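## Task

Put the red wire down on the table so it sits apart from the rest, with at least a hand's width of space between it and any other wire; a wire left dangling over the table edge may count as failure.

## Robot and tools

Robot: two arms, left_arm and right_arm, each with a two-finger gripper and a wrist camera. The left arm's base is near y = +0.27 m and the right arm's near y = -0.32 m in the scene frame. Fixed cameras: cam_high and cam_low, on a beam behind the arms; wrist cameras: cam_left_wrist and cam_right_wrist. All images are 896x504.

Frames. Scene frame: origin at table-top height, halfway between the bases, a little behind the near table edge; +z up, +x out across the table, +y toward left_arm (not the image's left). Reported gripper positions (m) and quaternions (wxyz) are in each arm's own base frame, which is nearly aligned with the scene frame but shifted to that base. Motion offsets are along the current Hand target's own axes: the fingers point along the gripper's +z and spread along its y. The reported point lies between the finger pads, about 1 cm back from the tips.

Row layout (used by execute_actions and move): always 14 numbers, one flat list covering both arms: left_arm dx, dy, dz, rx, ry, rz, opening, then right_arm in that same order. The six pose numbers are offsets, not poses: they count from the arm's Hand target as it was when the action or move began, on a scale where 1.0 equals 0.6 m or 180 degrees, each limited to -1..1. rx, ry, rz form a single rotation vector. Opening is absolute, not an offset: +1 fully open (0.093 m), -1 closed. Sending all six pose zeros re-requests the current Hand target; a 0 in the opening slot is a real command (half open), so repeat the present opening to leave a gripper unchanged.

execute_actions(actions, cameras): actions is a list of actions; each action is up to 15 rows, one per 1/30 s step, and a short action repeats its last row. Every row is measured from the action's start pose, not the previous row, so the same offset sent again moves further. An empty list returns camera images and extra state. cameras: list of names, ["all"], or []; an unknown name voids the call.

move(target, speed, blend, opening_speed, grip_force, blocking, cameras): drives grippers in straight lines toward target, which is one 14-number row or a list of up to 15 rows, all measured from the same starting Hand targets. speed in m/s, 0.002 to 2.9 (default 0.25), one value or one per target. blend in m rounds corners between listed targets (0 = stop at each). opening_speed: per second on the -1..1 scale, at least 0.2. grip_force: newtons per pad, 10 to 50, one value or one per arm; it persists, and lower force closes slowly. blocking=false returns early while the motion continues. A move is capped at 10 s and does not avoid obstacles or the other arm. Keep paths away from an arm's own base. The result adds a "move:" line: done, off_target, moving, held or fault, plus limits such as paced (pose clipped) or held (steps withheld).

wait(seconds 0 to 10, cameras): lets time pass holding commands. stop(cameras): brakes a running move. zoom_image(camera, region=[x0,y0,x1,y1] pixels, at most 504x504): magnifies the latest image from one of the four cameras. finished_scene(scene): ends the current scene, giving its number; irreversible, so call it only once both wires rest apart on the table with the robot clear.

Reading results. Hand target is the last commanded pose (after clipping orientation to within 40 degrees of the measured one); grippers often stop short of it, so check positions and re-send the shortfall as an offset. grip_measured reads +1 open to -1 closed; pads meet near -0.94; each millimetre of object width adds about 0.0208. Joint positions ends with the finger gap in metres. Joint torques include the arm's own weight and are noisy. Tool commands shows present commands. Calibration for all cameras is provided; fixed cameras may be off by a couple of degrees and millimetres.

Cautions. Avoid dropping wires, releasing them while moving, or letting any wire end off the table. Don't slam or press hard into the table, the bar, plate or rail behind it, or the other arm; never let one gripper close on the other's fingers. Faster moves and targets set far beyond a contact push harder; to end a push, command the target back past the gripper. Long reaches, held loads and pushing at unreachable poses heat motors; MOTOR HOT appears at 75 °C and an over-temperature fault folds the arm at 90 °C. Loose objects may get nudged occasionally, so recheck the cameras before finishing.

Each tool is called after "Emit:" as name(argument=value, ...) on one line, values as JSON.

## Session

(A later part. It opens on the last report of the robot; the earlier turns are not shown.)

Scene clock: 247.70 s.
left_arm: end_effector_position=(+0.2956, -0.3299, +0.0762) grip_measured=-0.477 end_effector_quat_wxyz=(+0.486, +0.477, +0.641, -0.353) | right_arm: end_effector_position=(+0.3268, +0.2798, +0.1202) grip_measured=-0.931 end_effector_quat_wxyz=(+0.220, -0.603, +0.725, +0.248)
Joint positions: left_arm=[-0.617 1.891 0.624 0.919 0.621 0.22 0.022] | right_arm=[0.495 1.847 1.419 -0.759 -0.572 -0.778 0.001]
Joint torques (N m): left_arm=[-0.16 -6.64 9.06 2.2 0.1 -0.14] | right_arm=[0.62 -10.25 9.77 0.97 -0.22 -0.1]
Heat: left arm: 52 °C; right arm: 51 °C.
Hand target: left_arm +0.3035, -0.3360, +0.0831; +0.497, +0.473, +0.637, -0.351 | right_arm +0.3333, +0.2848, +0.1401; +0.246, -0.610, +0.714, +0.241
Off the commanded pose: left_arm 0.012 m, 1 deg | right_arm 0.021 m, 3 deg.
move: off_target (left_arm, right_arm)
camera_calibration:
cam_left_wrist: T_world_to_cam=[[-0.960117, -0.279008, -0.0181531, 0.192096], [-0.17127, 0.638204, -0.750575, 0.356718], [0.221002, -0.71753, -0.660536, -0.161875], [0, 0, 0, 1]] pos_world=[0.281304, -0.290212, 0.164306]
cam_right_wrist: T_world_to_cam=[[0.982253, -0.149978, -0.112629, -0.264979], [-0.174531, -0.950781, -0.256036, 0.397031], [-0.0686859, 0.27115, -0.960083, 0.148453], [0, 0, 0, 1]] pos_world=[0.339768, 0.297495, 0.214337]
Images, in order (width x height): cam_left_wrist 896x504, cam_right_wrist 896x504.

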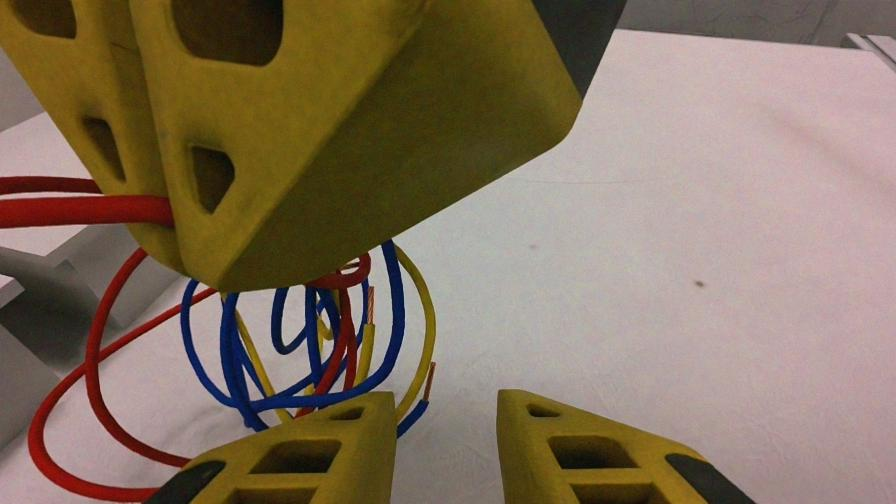

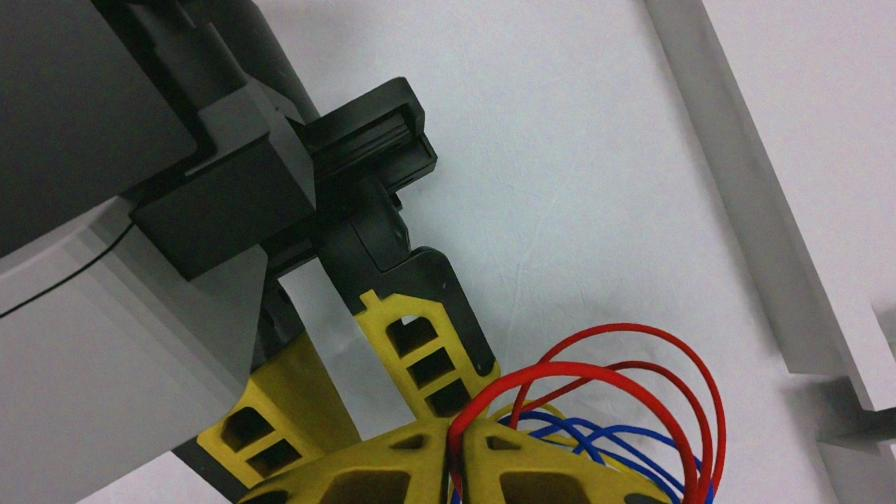

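Emit:
move(target=[-0.0107,0.0035,0.02,0,0,0,-0.48,0,0,0,0,0,0,-0.936209], speed=0.04, cameras=["cam_left_wrist","cam_right_wrist"])

Emit:
zoom_image(camera="cam_left_wrist", region=[200, 50, 600, 504])

Scene clock: 252.97 s.
left_arm: end_effector_position=(+0.3015, -0.3414, +0.0791) grip_measured=-0.477 end_effector_quat_wxyz=(+0.486, +0.477, +0.641, -0.353) | right_arm: end_effector_position=(+0.3272, +0.2794, +0.1199) grip_measured=-0.931 end_effector_quat_wxyz=(+0.220, -0.603, +0.726, +0.247)
Joint positions: left_arm=[-0.635 1.91 0.675 0.892 0.605 0.213 0.022] | right_arm=[0.495 1.847 1.419 -0.759 -0.568 -0.778 0.001]
Joint torques (N m): left_arm=[-0.39 -7.13 9.14 2.21 0.01 -0.13] | right_arm=[0.77 -9.96 9.72 0.92 -0.31 -0.03]
Heat: left arm: 51 °C; right arm: 52 °C.
Hand target: left_arm +0.3095, -0.3480, +0.0862; +0.497, +0.473, +0.637, -0.351 | right_arm +0.3332, +0.2848, +0.1401; +0.246, -0.610, +0.714, +0.241
Off the commanded pose: left_arm 0.013 m, 1 deg | right_arm 0.022 m, 3 deg.
move: off_target (left_arm, right_arm)
camera_calibration:
cam_left_wrist: T_world_to_cam=[[-0.960492, -0.277682, -0.0186297, 0.195222], [-0.169958, 0.63825, -0.750834, 0.366859], [0.220384, -0.718004, -0.660228, -0.16946], [0, 0, 0, 1]] pos_world=[0.287206, -0.301611, 0.167205]
cam_right_wrist: T_world_to_cam=[[0.98222, -0.15177, -0.110499, -0.26526], [-0.175498, -0.951322, -0.253352, 0.396709], [-0.0666691, 0.268239, -0.961043, 0.148525], [0, 0, 0, 1]] pos_world=[0.340067, 0.297299, 0.213934]
Images, in order (width x height): cam_left_wrist 896x504, cam_right_wrist 896x504.

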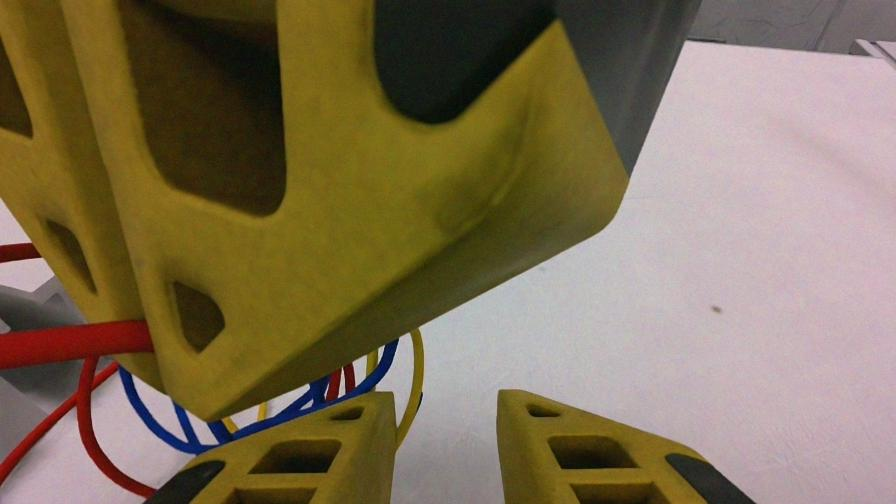

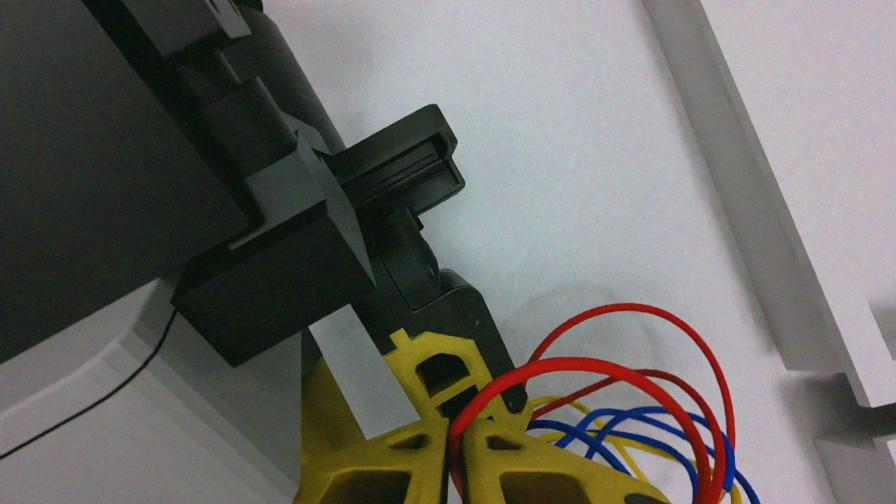

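Scaled by 1.110 from the camera's 896x504 image, which has a finer 1280x720 frame.

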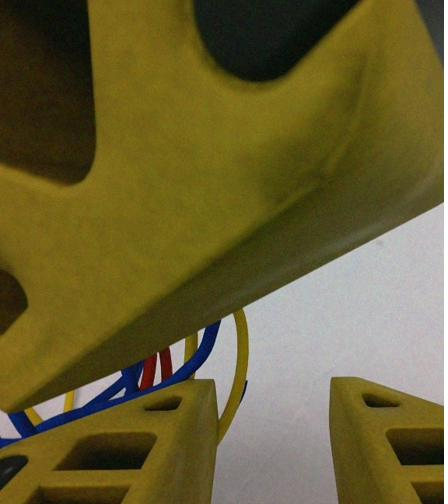

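Emit:
move(target=[0,0,0,0,0,0,-1,0,0,0,0,0,0,-0.936209], speed=0.04, opening_speed=0.5, cameras=["cam_left_wrist","cam_right_wrist"])

Emit:
zoom_image(camera="cam_left_wrist", region=[200, 50, 600, 504])

Scene clock: 260.10 s.
left_arm: end_effector_position=(+0.3016, -0.3413, +0.0791) grip_measured=-0.982 end_effector_quat_wxyz=(+0.486, +0.477, +0.641, -0.353) | right_arm: end_effector_position=(+0.3273, +0.2793, +0.1199) grip_measured=-0.931 end_effector_quat_wxyz=(+0.220, -0.603, +0.726, +0.246)
Joint positions: left_arm=[-0.635 1.91 0.675 0.892 0.604 0.213 0] | right_arm=[0.495 1.847 1.419 -0.759 -0.568 -0.778 0.001]
Joint torques (N m): left_arm=[-0.38 -6.98 9.43 2.2 0.01 -0.12] | right_arm=[0.53 -10.22 9.73 0.95 -0.32 -0.02]
Heat: left arm: 50 °C; right arm: 52 °C.
Hand target: left_arm +0.3096, -0.3479, +0.0861; +0.497, +0.473, +0.637, -0.351 | right_arm +0.3333, +0.2848, +0.1401; +0.246, -0.610, +0.714, +0.241
Off the commanded pose: left_arm 0.013 m, 1 deg | right_arm 0.022 m, 3 deg.
move: off_target (left_arm, right_arm)
camera_calibration:
cam_left_wrist: T_world_to_cam=[[-0.960393, -0.278034, -0.0184816, 0.195062], [-0.170383, 0.638436, -0.750579, 0.366996], [0.220486, -0.717702, -0.660522, -0.169349], [0, 0, 0, 1]] pos_world=[0.287206, -0.301612, 0.167206]
cam_right_wrist: T_world_to_cam=[[0.98221, -0.152134, -0.110082, -0.265238], [-0.1757, -0.951426, -0.252819, 0.396695], [-0.0662723, 0.267663, -0.961231, 0.148601], [0, 0, 0, 1]] pos_world=[0.340067, 0.297299, 0.213934]
Images, in order (width x height): cam_left_wrist 896x504, cam_right_wrist 896x504.

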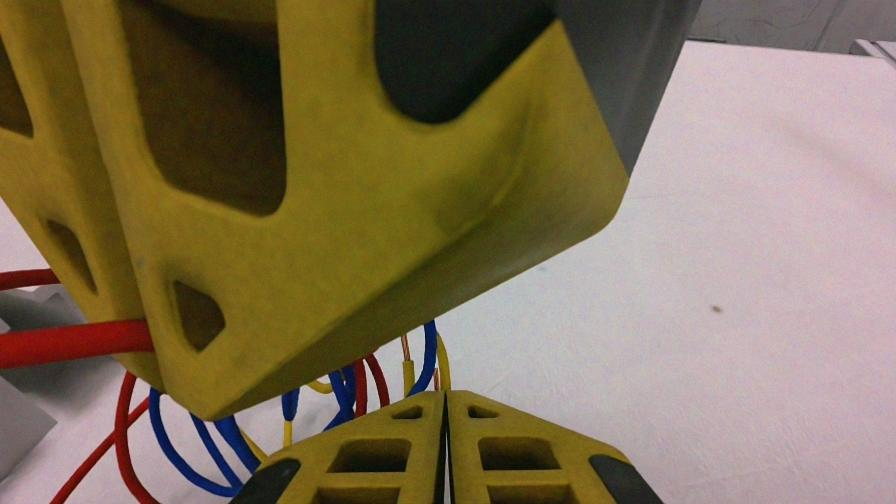

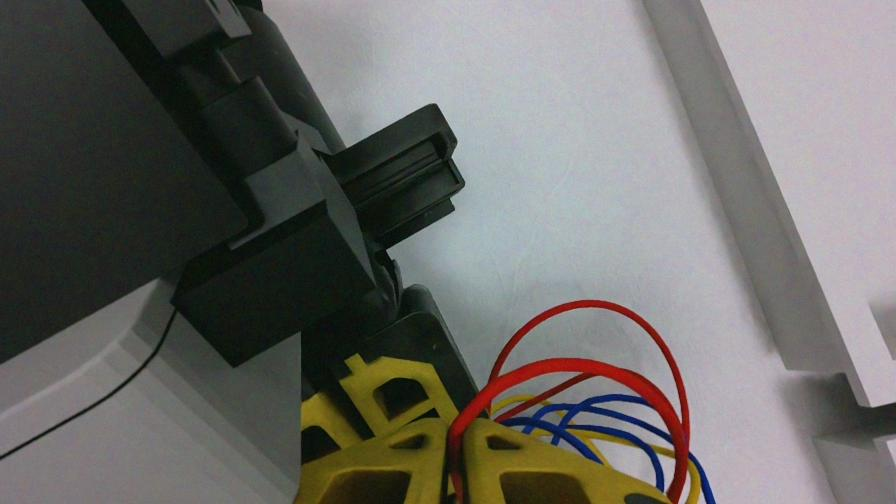

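Scaled by 1.110 from the camera's 896x504 image, which has a finer 1280x720 frame.

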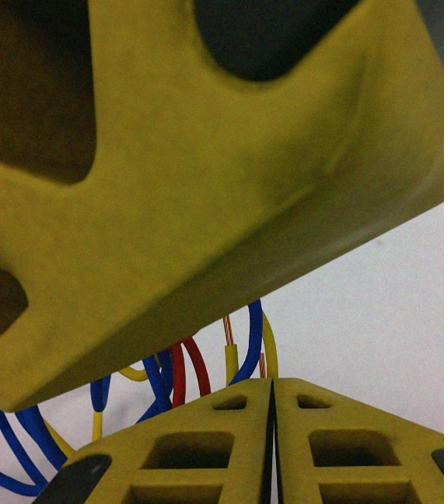

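Emit:
move(target=[0.0445,0.019,-0.163,0,0,0,-1,0,0,0,0,0,0,-0.936209], speed=0.04, cameras=["all"])

Emit:
zoom_image(camera="cam_left_wrist", region=[250, 0, 650, 504])

Emit:
zoom_image(camera="cam_low", region=[340, 220, 440, 310])

Scene clock: 269.43 s.
left_arm: end_effector_position=(+0.2924, -0.2497, +0.0799) grip_measured=-0.982 end_effector_quat_wxyz=(+0.489, +0.465, +0.648, -0.353) | right_arm: end_effector_position=(+0.3271, +0.2794, +0.1198) grip_measured=-0.931 end_effector_quat_wxyz=(+0.220, -0.603, +0.726, +0.246)
Joint positions: left_arm=[-0.379 1.742 0.458 0.87 0.826 0.31 0] | right_arm=[0.495 1.847 1.419 -0.759 -0.568 -0.778 0.001]
Joint torques (N m): left_arm=[0.69 -8.47 4.51 2.05 0.34 0.18] | right_arm=[0.64 -10.25 9.78 1.03 -0.27 -0.1]
Heat: left arm: 50 °C; right arm: 52 °C.
Hand target: left_arm +0.2892, -0.2480, +0.0860; +0.497, +0.473, +0.637, -0.351 | right_arm +0.3332, +0.2848, +0.1401; +0.246, -0.610, +0.714, +0.241
Off the commanded pose: left_arm 0.007 m, 2 deg | right_arm 0.022 m, 3 deg.
move: off_target (right_arm)
camera_calibration:
cam_left_wrist: T_world_to_cam=[[-0.953712, -0.300693, -0.00409854, 0.202997], [-0.194505, 0.627194, -0.754185, 0.312052], [0.229349, -0.718478, -0.656649, -0.104143], [0, 0, 0, 1]] pos_world=[0.278181, -0.209502, 0.167791]
cam_right_wrist: T_world_to_cam=[[0.982237, -0.151769, -0.110351, -0.265195], [-0.175403, -0.951546, -0.252576, 0.39663], [-0.0666711, 0.267445, -0.961264, 0.148678], [0, 0, 0, 1]] pos_world=[0.339967, 0.2974, 0.213833]

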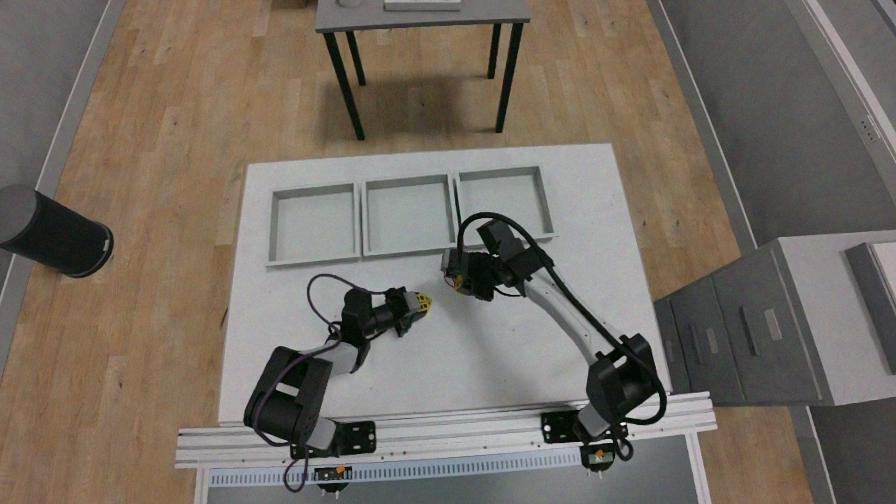

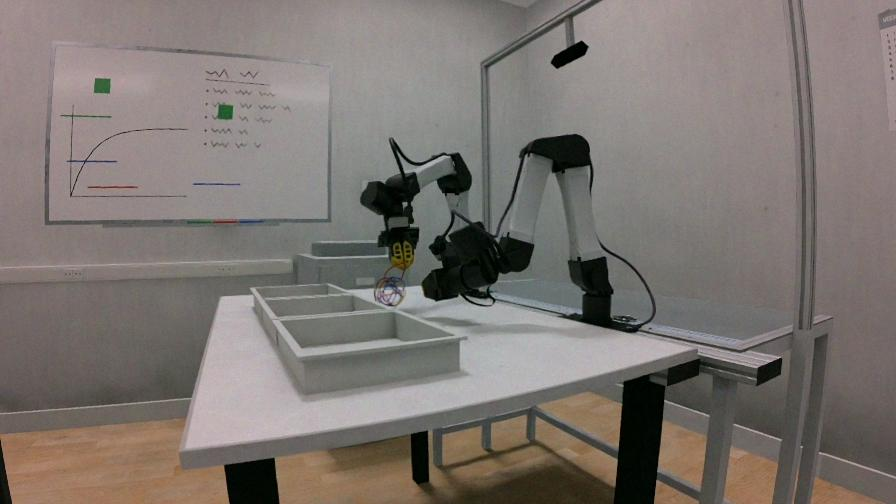

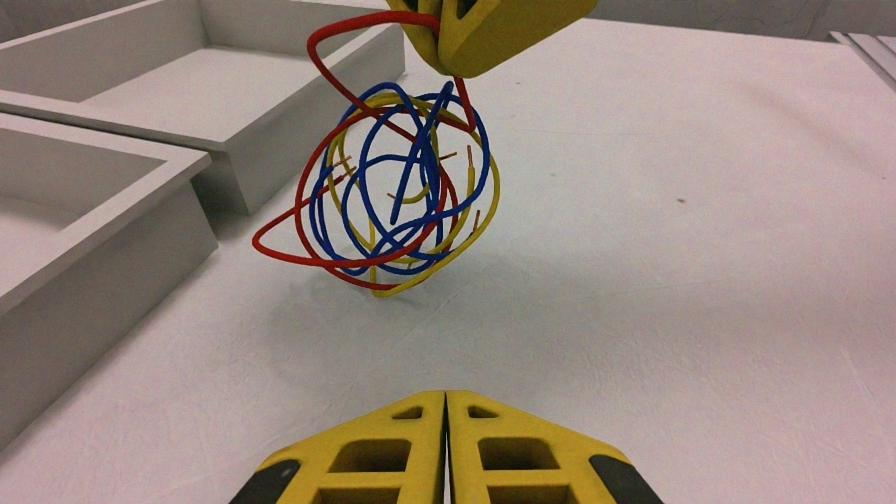

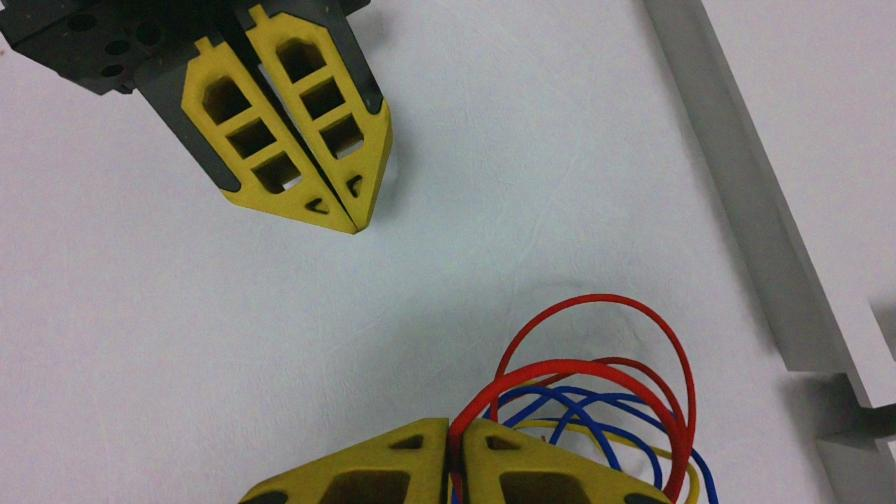

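Scaled by 1.000.

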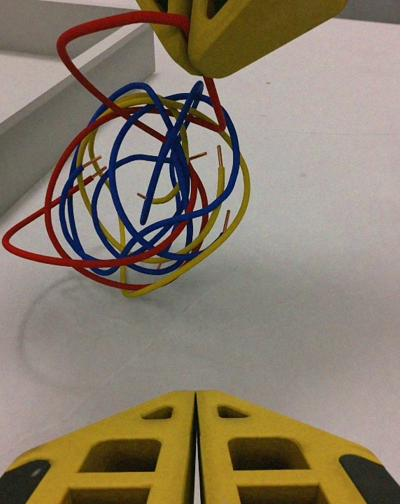

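Scaled by 5.040 from the camera's 896x504 image, which has a finer 1280x720 frame.

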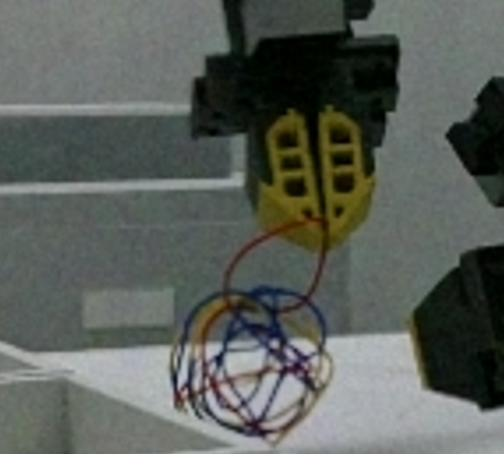

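Emit:
move(target=[-0.0443,-0.0232,0.169,0,0,0,-0.48,0,0,0,0,0,0,-0.936209], speed=0.05, cameras=["cam_left_wrist","cam_right_wrist"])

Emit:
zoom_image(camera="cam_left_wrist", region=[200, 50, 600, 504])

Scene clock: 295.13 s.
left_arm: end_effector_position=(+0.2998, -0.3443, +0.0766) grip_measured=-0.482 end_effector_quat_wxyz=(+0.484, +0.478, +0.642, -0.353) | right_arm: end_effector_position=(+0.3275, +0.2784, +0.1191) grip_measured=-0.931 end_effector_quat_wxyz=(+0.219, -0.603, +0.727, +0.243)
Joint positions: left_arm=[-0.646 1.919 0.677 0.895 0.596 0.209 0.022] | right_arm=[0.495 1.847 1.419 -0.761 -0.56 -0.779 0.001]
Joint torques (N m): left_arm=[-0.49 -7.27 9.58 2.27 0.03 -0.18] | right_arm=[0.55 -10.22 9.74 1.01 -0.38 0.02]
Heat: left arm: 49 °C; right arm: 53 °C.
Hand target: left_arm +0.3082, -0.3520, +0.0850; +0.497, +0.473, +0.637, -0.351 | right_arm +0.3332, +0.2848, +0.1401; +0.246, -0.610, +0.714, +0.241
Off the commanded pose: left_arm 0.014 m, 2 deg | right_arm 0.023 m, 4 deg.
move: off_target (left_arm, right_arm)
camera_calibration:
cam_left_wrist: T_world_to_cam=[[-0.960733, -0.27705, -0.0153152, 0.192767], [-0.172919, 0.640976, -0.74783, 0.368151], [0.217003, -0.715817, -0.663714, -0.170783], [0, 0, 0, 1]] pos_world=[0.285918, -0.304819, 0.164915]
cam_right_wrist: T_world_to_cam=[[0.982134, -0.154529, -0.107391, -0.265316], [-0.17687, -0.952895, -0.24639, 0.395672], [-0.0642578, 0.260983, -0.963202, 0.149529], [0, 0, 0, 1]] pos_world=[0.340167, 0.29701, 0.213024]
Images, in order (width x height): cam_left_wrist 896x504, cam_right_wrist 896x504.

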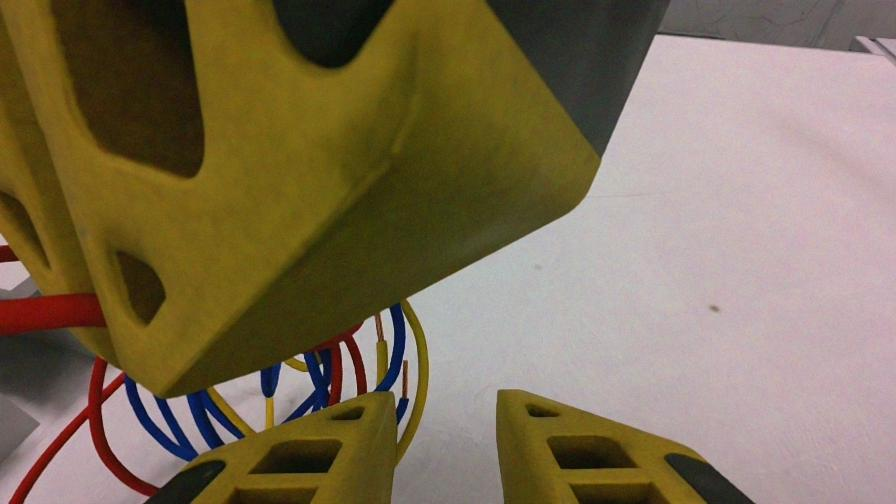

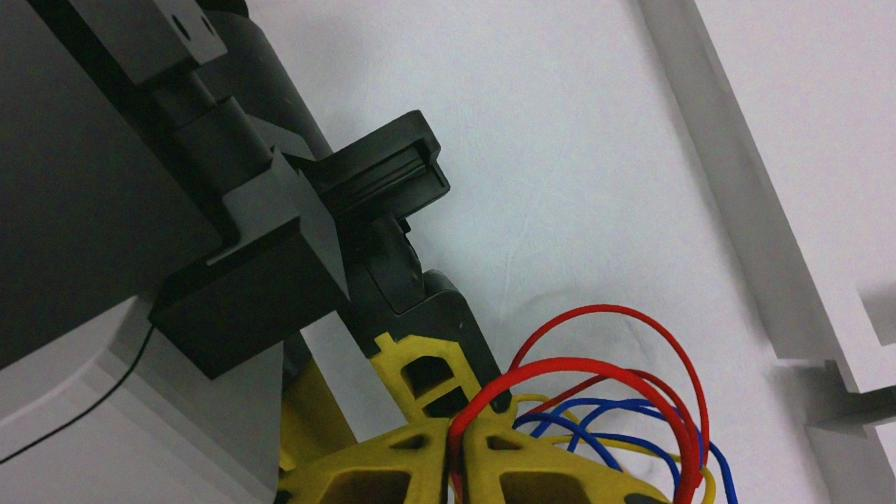

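Scaled by 1.110 from the camera's 896x504 image, which has a finer 1280x720 frame.

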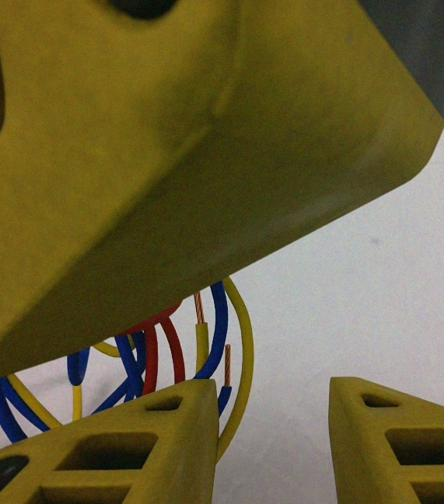

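Emit:
move(target=[[0,0,0,0,-0.09,0,-0.48,0,0,0,0,0,0,-0.936209],[-0.0262,-0.0035,0.0237,0,-0.09,0,-0.48,0,0,0,0,0,0,-0.936209]], speed=0.05, cameras=["cam_left_wrist","cam_right_wrist","cam_low"])

Emit:
zoom_image(camera="cam_left_wrist", region=[200, 50, 600, 504])

Emit:
zoom_image(camera="cam_low", region=[350, 210, 450, 310])

Scene clock: 317.57 s.
left_arm: end_effector_position=(+0.3054, -0.3635, +0.0740) grip_measured=-0.482 end_effector_quat_wxyz=(+0.555, +0.425, +0.583, -0.414) | right_arm: end_effector_position=(+0.3274, +0.2781, +0.1188) grip_measured=-0.931 end_effector_quat_wxyz=(+0.218, -0.603, +0.728, +0.242)
Joint positions: left_arm=[-0.671 2.21 0.7 1.46 0.598 0.017 0.022] | right_arm=[0.495 1.847 1.419 -0.762 -0.558 -0.779 0.001]
Joint torques (N m): left_arm=[-0.4 -10.91 7.13 2.47 -0.07 -0.08] | right_arm=[0.76 -10.13 9.89 0.92 -0.46 -0.02]
Heat: left arm: 52 °C; right arm: 53 °C.
Hand target: left_arm +0.3113, -0.3697, +0.0964; +0.582, +0.419, +0.561, -0.414 | right_arm +0.3332, +0.2849, +0.1401; +0.246, -0.610, +0.714, +0.241
Off the commanded pose: left_arm 0.024 m, 4 deg | right_arm 0.023 m, 4 deg.
move: off_target (left_arm, right_arm)
camera_calibration:
cam_left_wrist: T_world_to_cam=[[-0.959275, -0.282473, -0.000331191, 0.189175], [-0.130354, 0.443718, -0.886635, 0.305079], [0.250598, -0.850484, -0.462469, -0.261597], [0, 0, 0, 1]] pos_world=[0.286795, -0.304417, 0.149576]
cam_right_wrist: T_world_to_cam=[[0.982038, -0.155237, -0.107249, -0.265065], [-0.17737, -0.953381, -0.244142, 0.395299], [-0.0643493, 0.25878, -0.963791, 0.149968], [0, 0, 0, 1]] pos_world=[0.340068, 0.296913, 0.212619]
Images, in order (width x height): cam_low 896x504, cam_left_wrist 896x504, cam_right_wrist 896x504.

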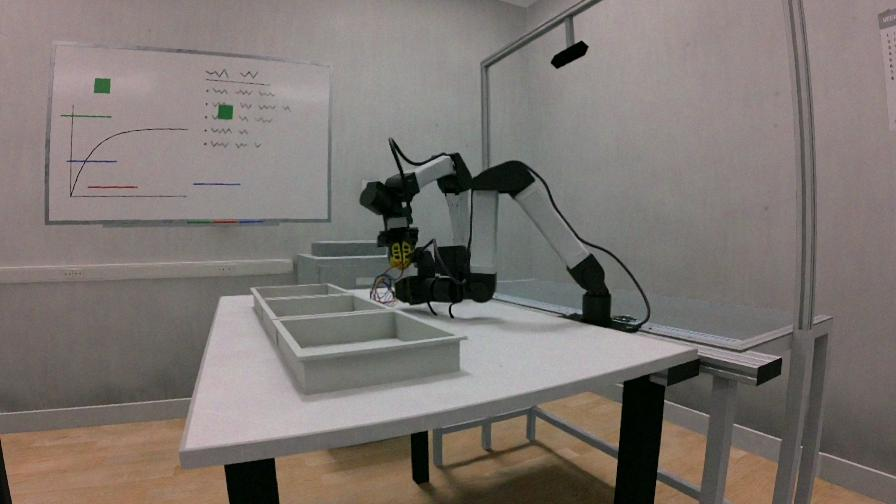

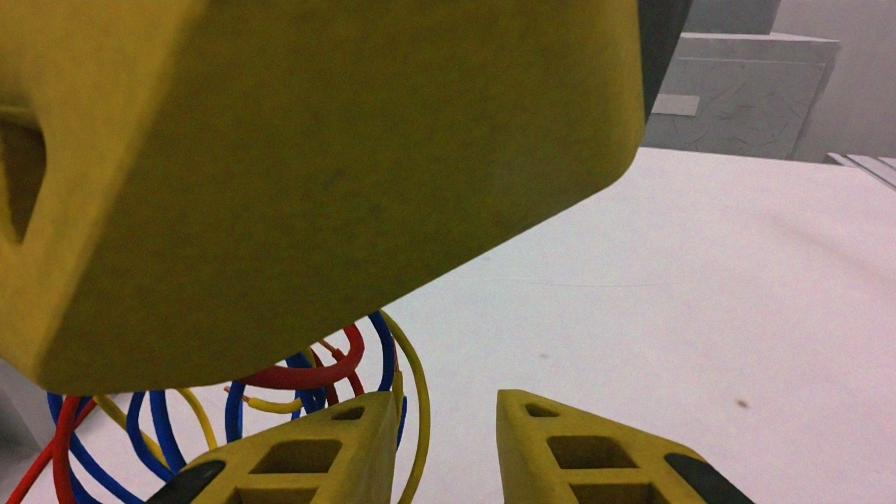

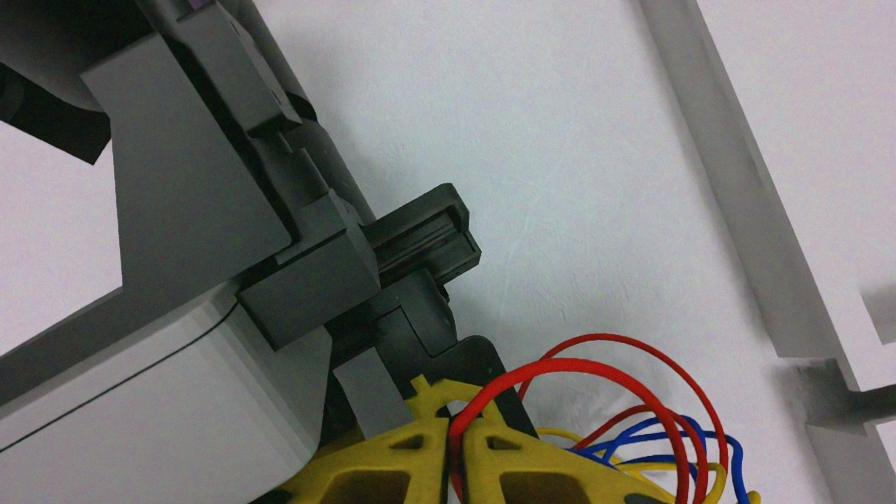

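Scaled by 1.110 from the camera's 896x504 image, which has a finer 1280x720 frame.

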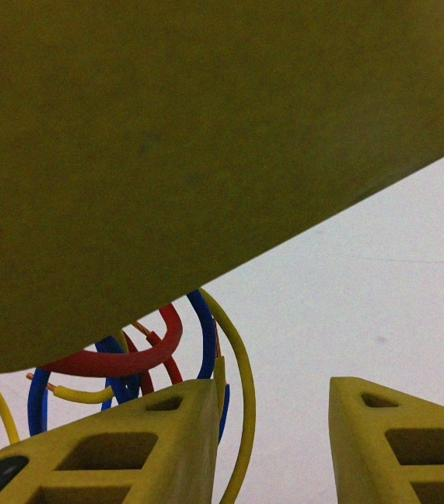

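Scaled by 5.040 from the camera's 896x504 image, which has a finer 1280x720 frame.

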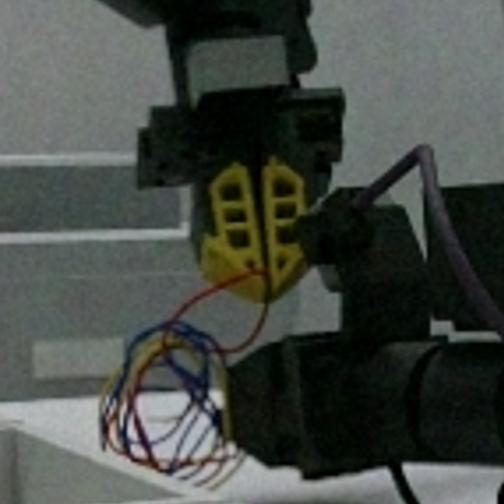

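Emit:
move(target=[0,0,0,0,0,0,-1,0,0,0,0,0,0,-0.936209], speed=0.04, opening_speed=0.5, cameras=["cam_left_wrist","cam_right_wrist"])

Emit:
zoom_image(camera="cam_left_wrist", region=[200, 50, 600, 504])

Scene clock: 323.97 s.
left_arm: end_effector_position=(+0.3055, -0.3635, +0.0740) grip_measured=-0.978 end_effector_quat_wxyz=(+0.555, +0.425, +0.583, -0.414) | right_arm: end_effector_position=(+0.3274, +0.2781, +0.1188) grip_measured=-0.931 end_effector_quat_wxyz=(+0.218, -0.603, +0.728, +0.242)
Joint positions: left_arm=[-0.671 2.21 0.7 1.46 0.598 0.017 0] | right_arm=[0.495 1.847 1.419 -0.762 -0.558 -0.779 0.001]
Joint torques (N m): left_arm=[-0.4 -10.96 7.08 2.52 -0.1 -0.16] | right_arm=[0.75 -10.13 9.59 0.94 -0.43 -0.01]
Heat: left arm: 53 °C; right arm: 53 °C.
Hand target: left_arm +0.3113, -0.3697, +0.0964; +0.582, +0.419, +0.561, -0.414 | right_arm +0.3332, +0.2849, +0.1401; +0.246, -0.610, +0.714, +0.241
Off the commanded pose: left_arm 0.024 m, 4 deg | right_arm 0.023 m, 4 deg.
move: off_target (left_arm, right_arm)
camera_calibration:
cam_left_wrist: T_world_to_cam=[[-0.959171, -0.282827, -0.000310574, 0.189129], [-0.130536, 0.443667, -0.886634, 0.305129], [0.250902, -0.850393, -0.462472, -0.261681], [0, 0, 0, 1]] pos_world=[0.286894, -0.304417, 0.149576]
cam_right_wrist: T_world_to_cam=[[0.982038, -0.155237, -0.107249, -0.265065], [-0.17737, -0.953381, -0.244142, 0.395299], [-0.0643493, 0.25878, -0.963791, 0.149968], [0, 0, 0, 1]] pos_world=[0.340068, 0.296913, 0.212619]
Images, in order (width x height): cam_left_wrist 896x504, cam_right_wrist 896x504.

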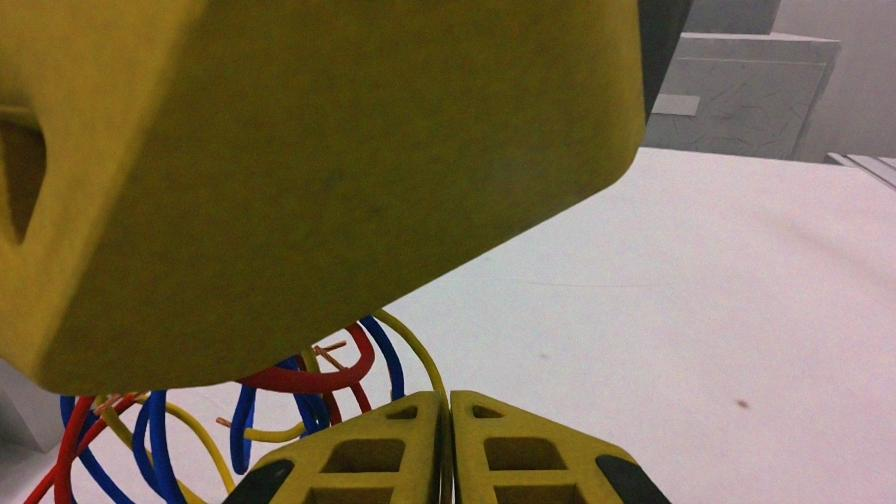

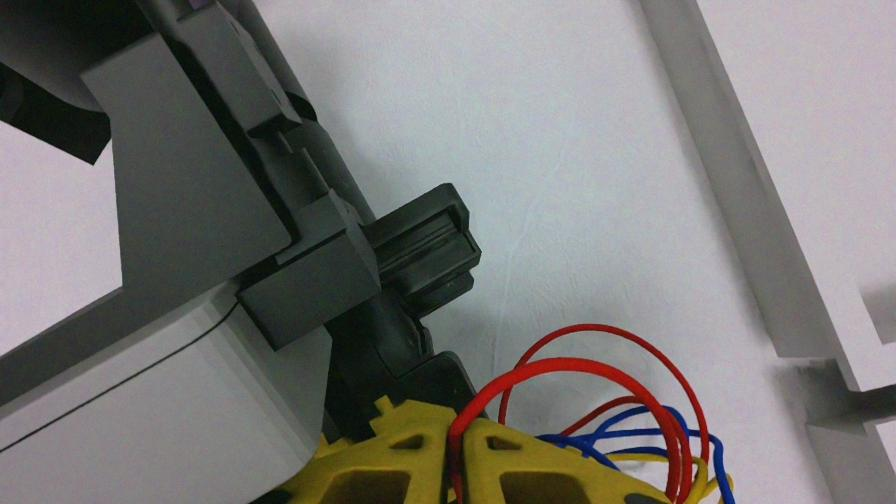

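Scaled by 1.110 from the camera's 896x504 image, which has a finer 1280x720 frame.

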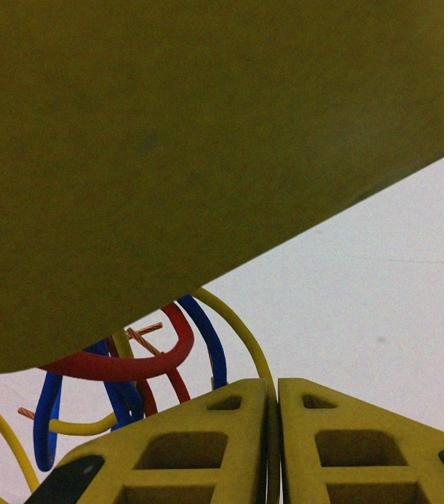

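Emit:
move(target=[0.005,0.0135,-0.206,0,0,0,-1,0,0,0,0,0,0,-0.936209], speed=0.05, cameras=["cam_left_wrist","cam_right_wrist","cam_low","cam_high"])

Emit:
zoom_image(camera="cam_left_wrist", region=[200, 50, 600, 504])

Emit:
zoom_image(camera="cam_low", region=[350, 210, 450, 310])

Scene clock: 335.07 s.
left_arm: end_effector_position=(+0.2811, -0.2510, +0.0676) grip_measured=-0.978 end_effector_quat_wxyz=(+0.518, +0.421, +0.617, -0.417) | right_arm: end_effector_position=(+0.3269, +0.2787, +0.1188) grip_measured=-0.931 end_effector_quat_wxyz=(+0.218, -0.604, +0.727, +0.242)
Joint positions: left_arm=[-0.373 2.034 0.378 1.472 0.894 0.066 0] | right_arm=[0.497 1.847 1.419 -0.762 -0.558 -0.779 0.001]
Joint torques (N m): left_arm=[0.65 -8.98 2.36 3.01 0.22 0.18] | right_arm=[0.5 -10.03 9.7 0.95 -0.44 -0.05]
Heat: left arm: 55 °C; right arm: 53 °C.
Hand target: left_arm +0.2812, -0.2496, +0.0912; +0.582, +0.419, +0.561, -0.414 | right_arm +0.3332, +0.2848, +0.1401; +0.246, -0.610, +0.714, +0.241
Off the commanded pose: left_arm 0.024 m, 10 deg | right_arm 0.023 m, 4 deg.
joint sent to its limit (left arm) — joint 4 (wrist pitch), upper limit. The joint targets are off in orientation, not in position.
move: off_target (left_arm, right_arm)
camera_calibration:
cam_left_wrist: T_world_to_cam=[[-0.956497, -0.28361, 0.0683987, 0.191903], [-0.205385, 0.488095, -0.848281, 0.275929], [0.207196, -0.825426, -0.525111, -0.140119], [0, 0, 0, 1]] pos_world=[0.269259, -0.195912, 0.147361]
cam_right_wrist: T_world_to_cam=[[0.982343, -0.15329, -0.107263, -0.265156], [-0.175485, -0.953723, -0.244166, 0.395251], [-0.0648713, 0.258677, -0.963783, 0.149986], [0, 0, 0, 1]] pos_world=[0.339565, 0.297516, 0.212619]

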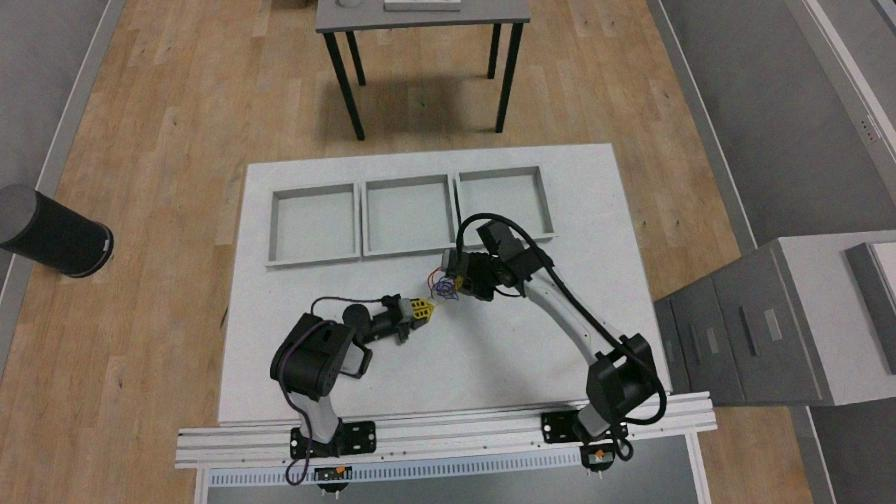

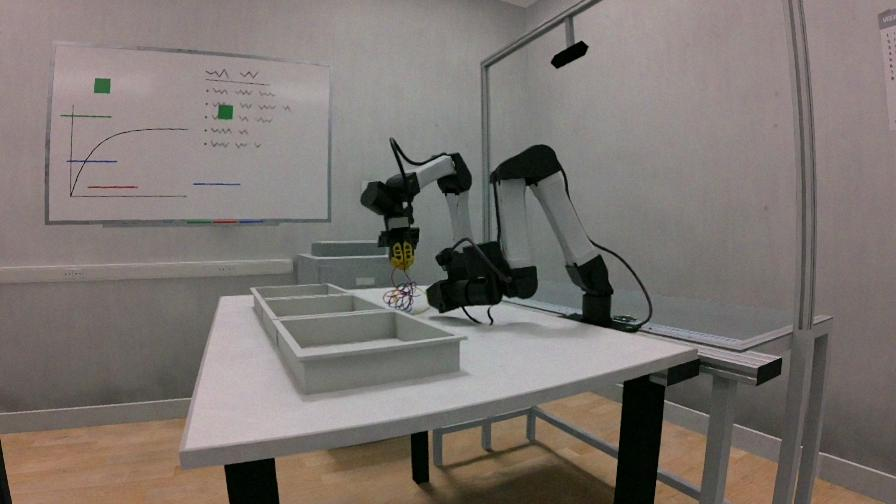

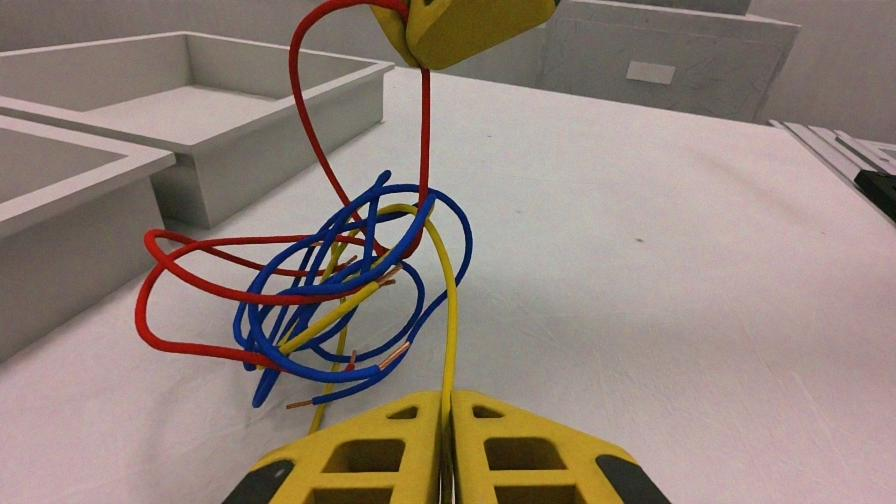

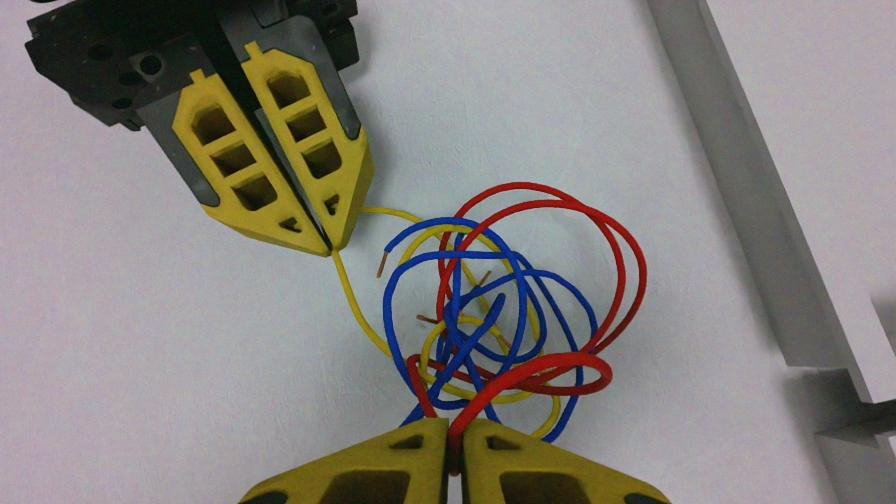

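Scaled by 1.110 from the camera's 896x504 image, which has a finer 1280x720 frame.

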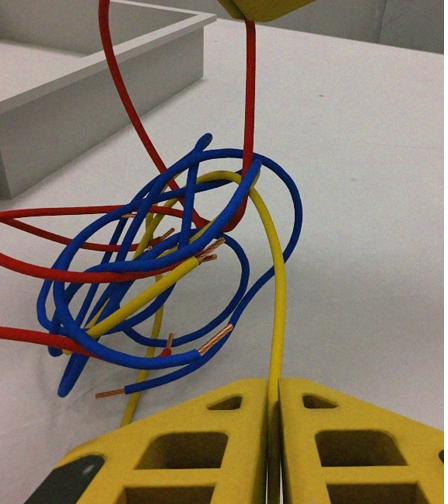

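Scaled by 5.040 from the camera's 896x504 image, which has a finer 1280x720 frame.

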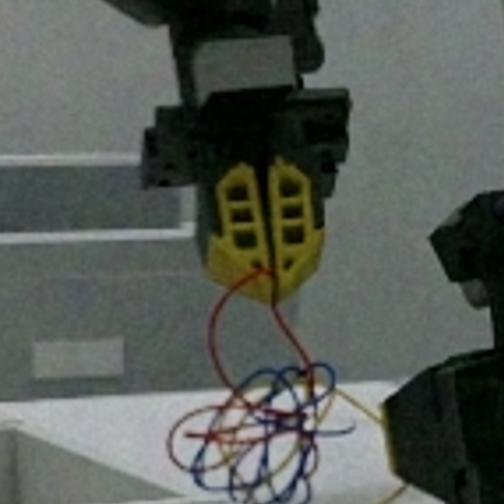

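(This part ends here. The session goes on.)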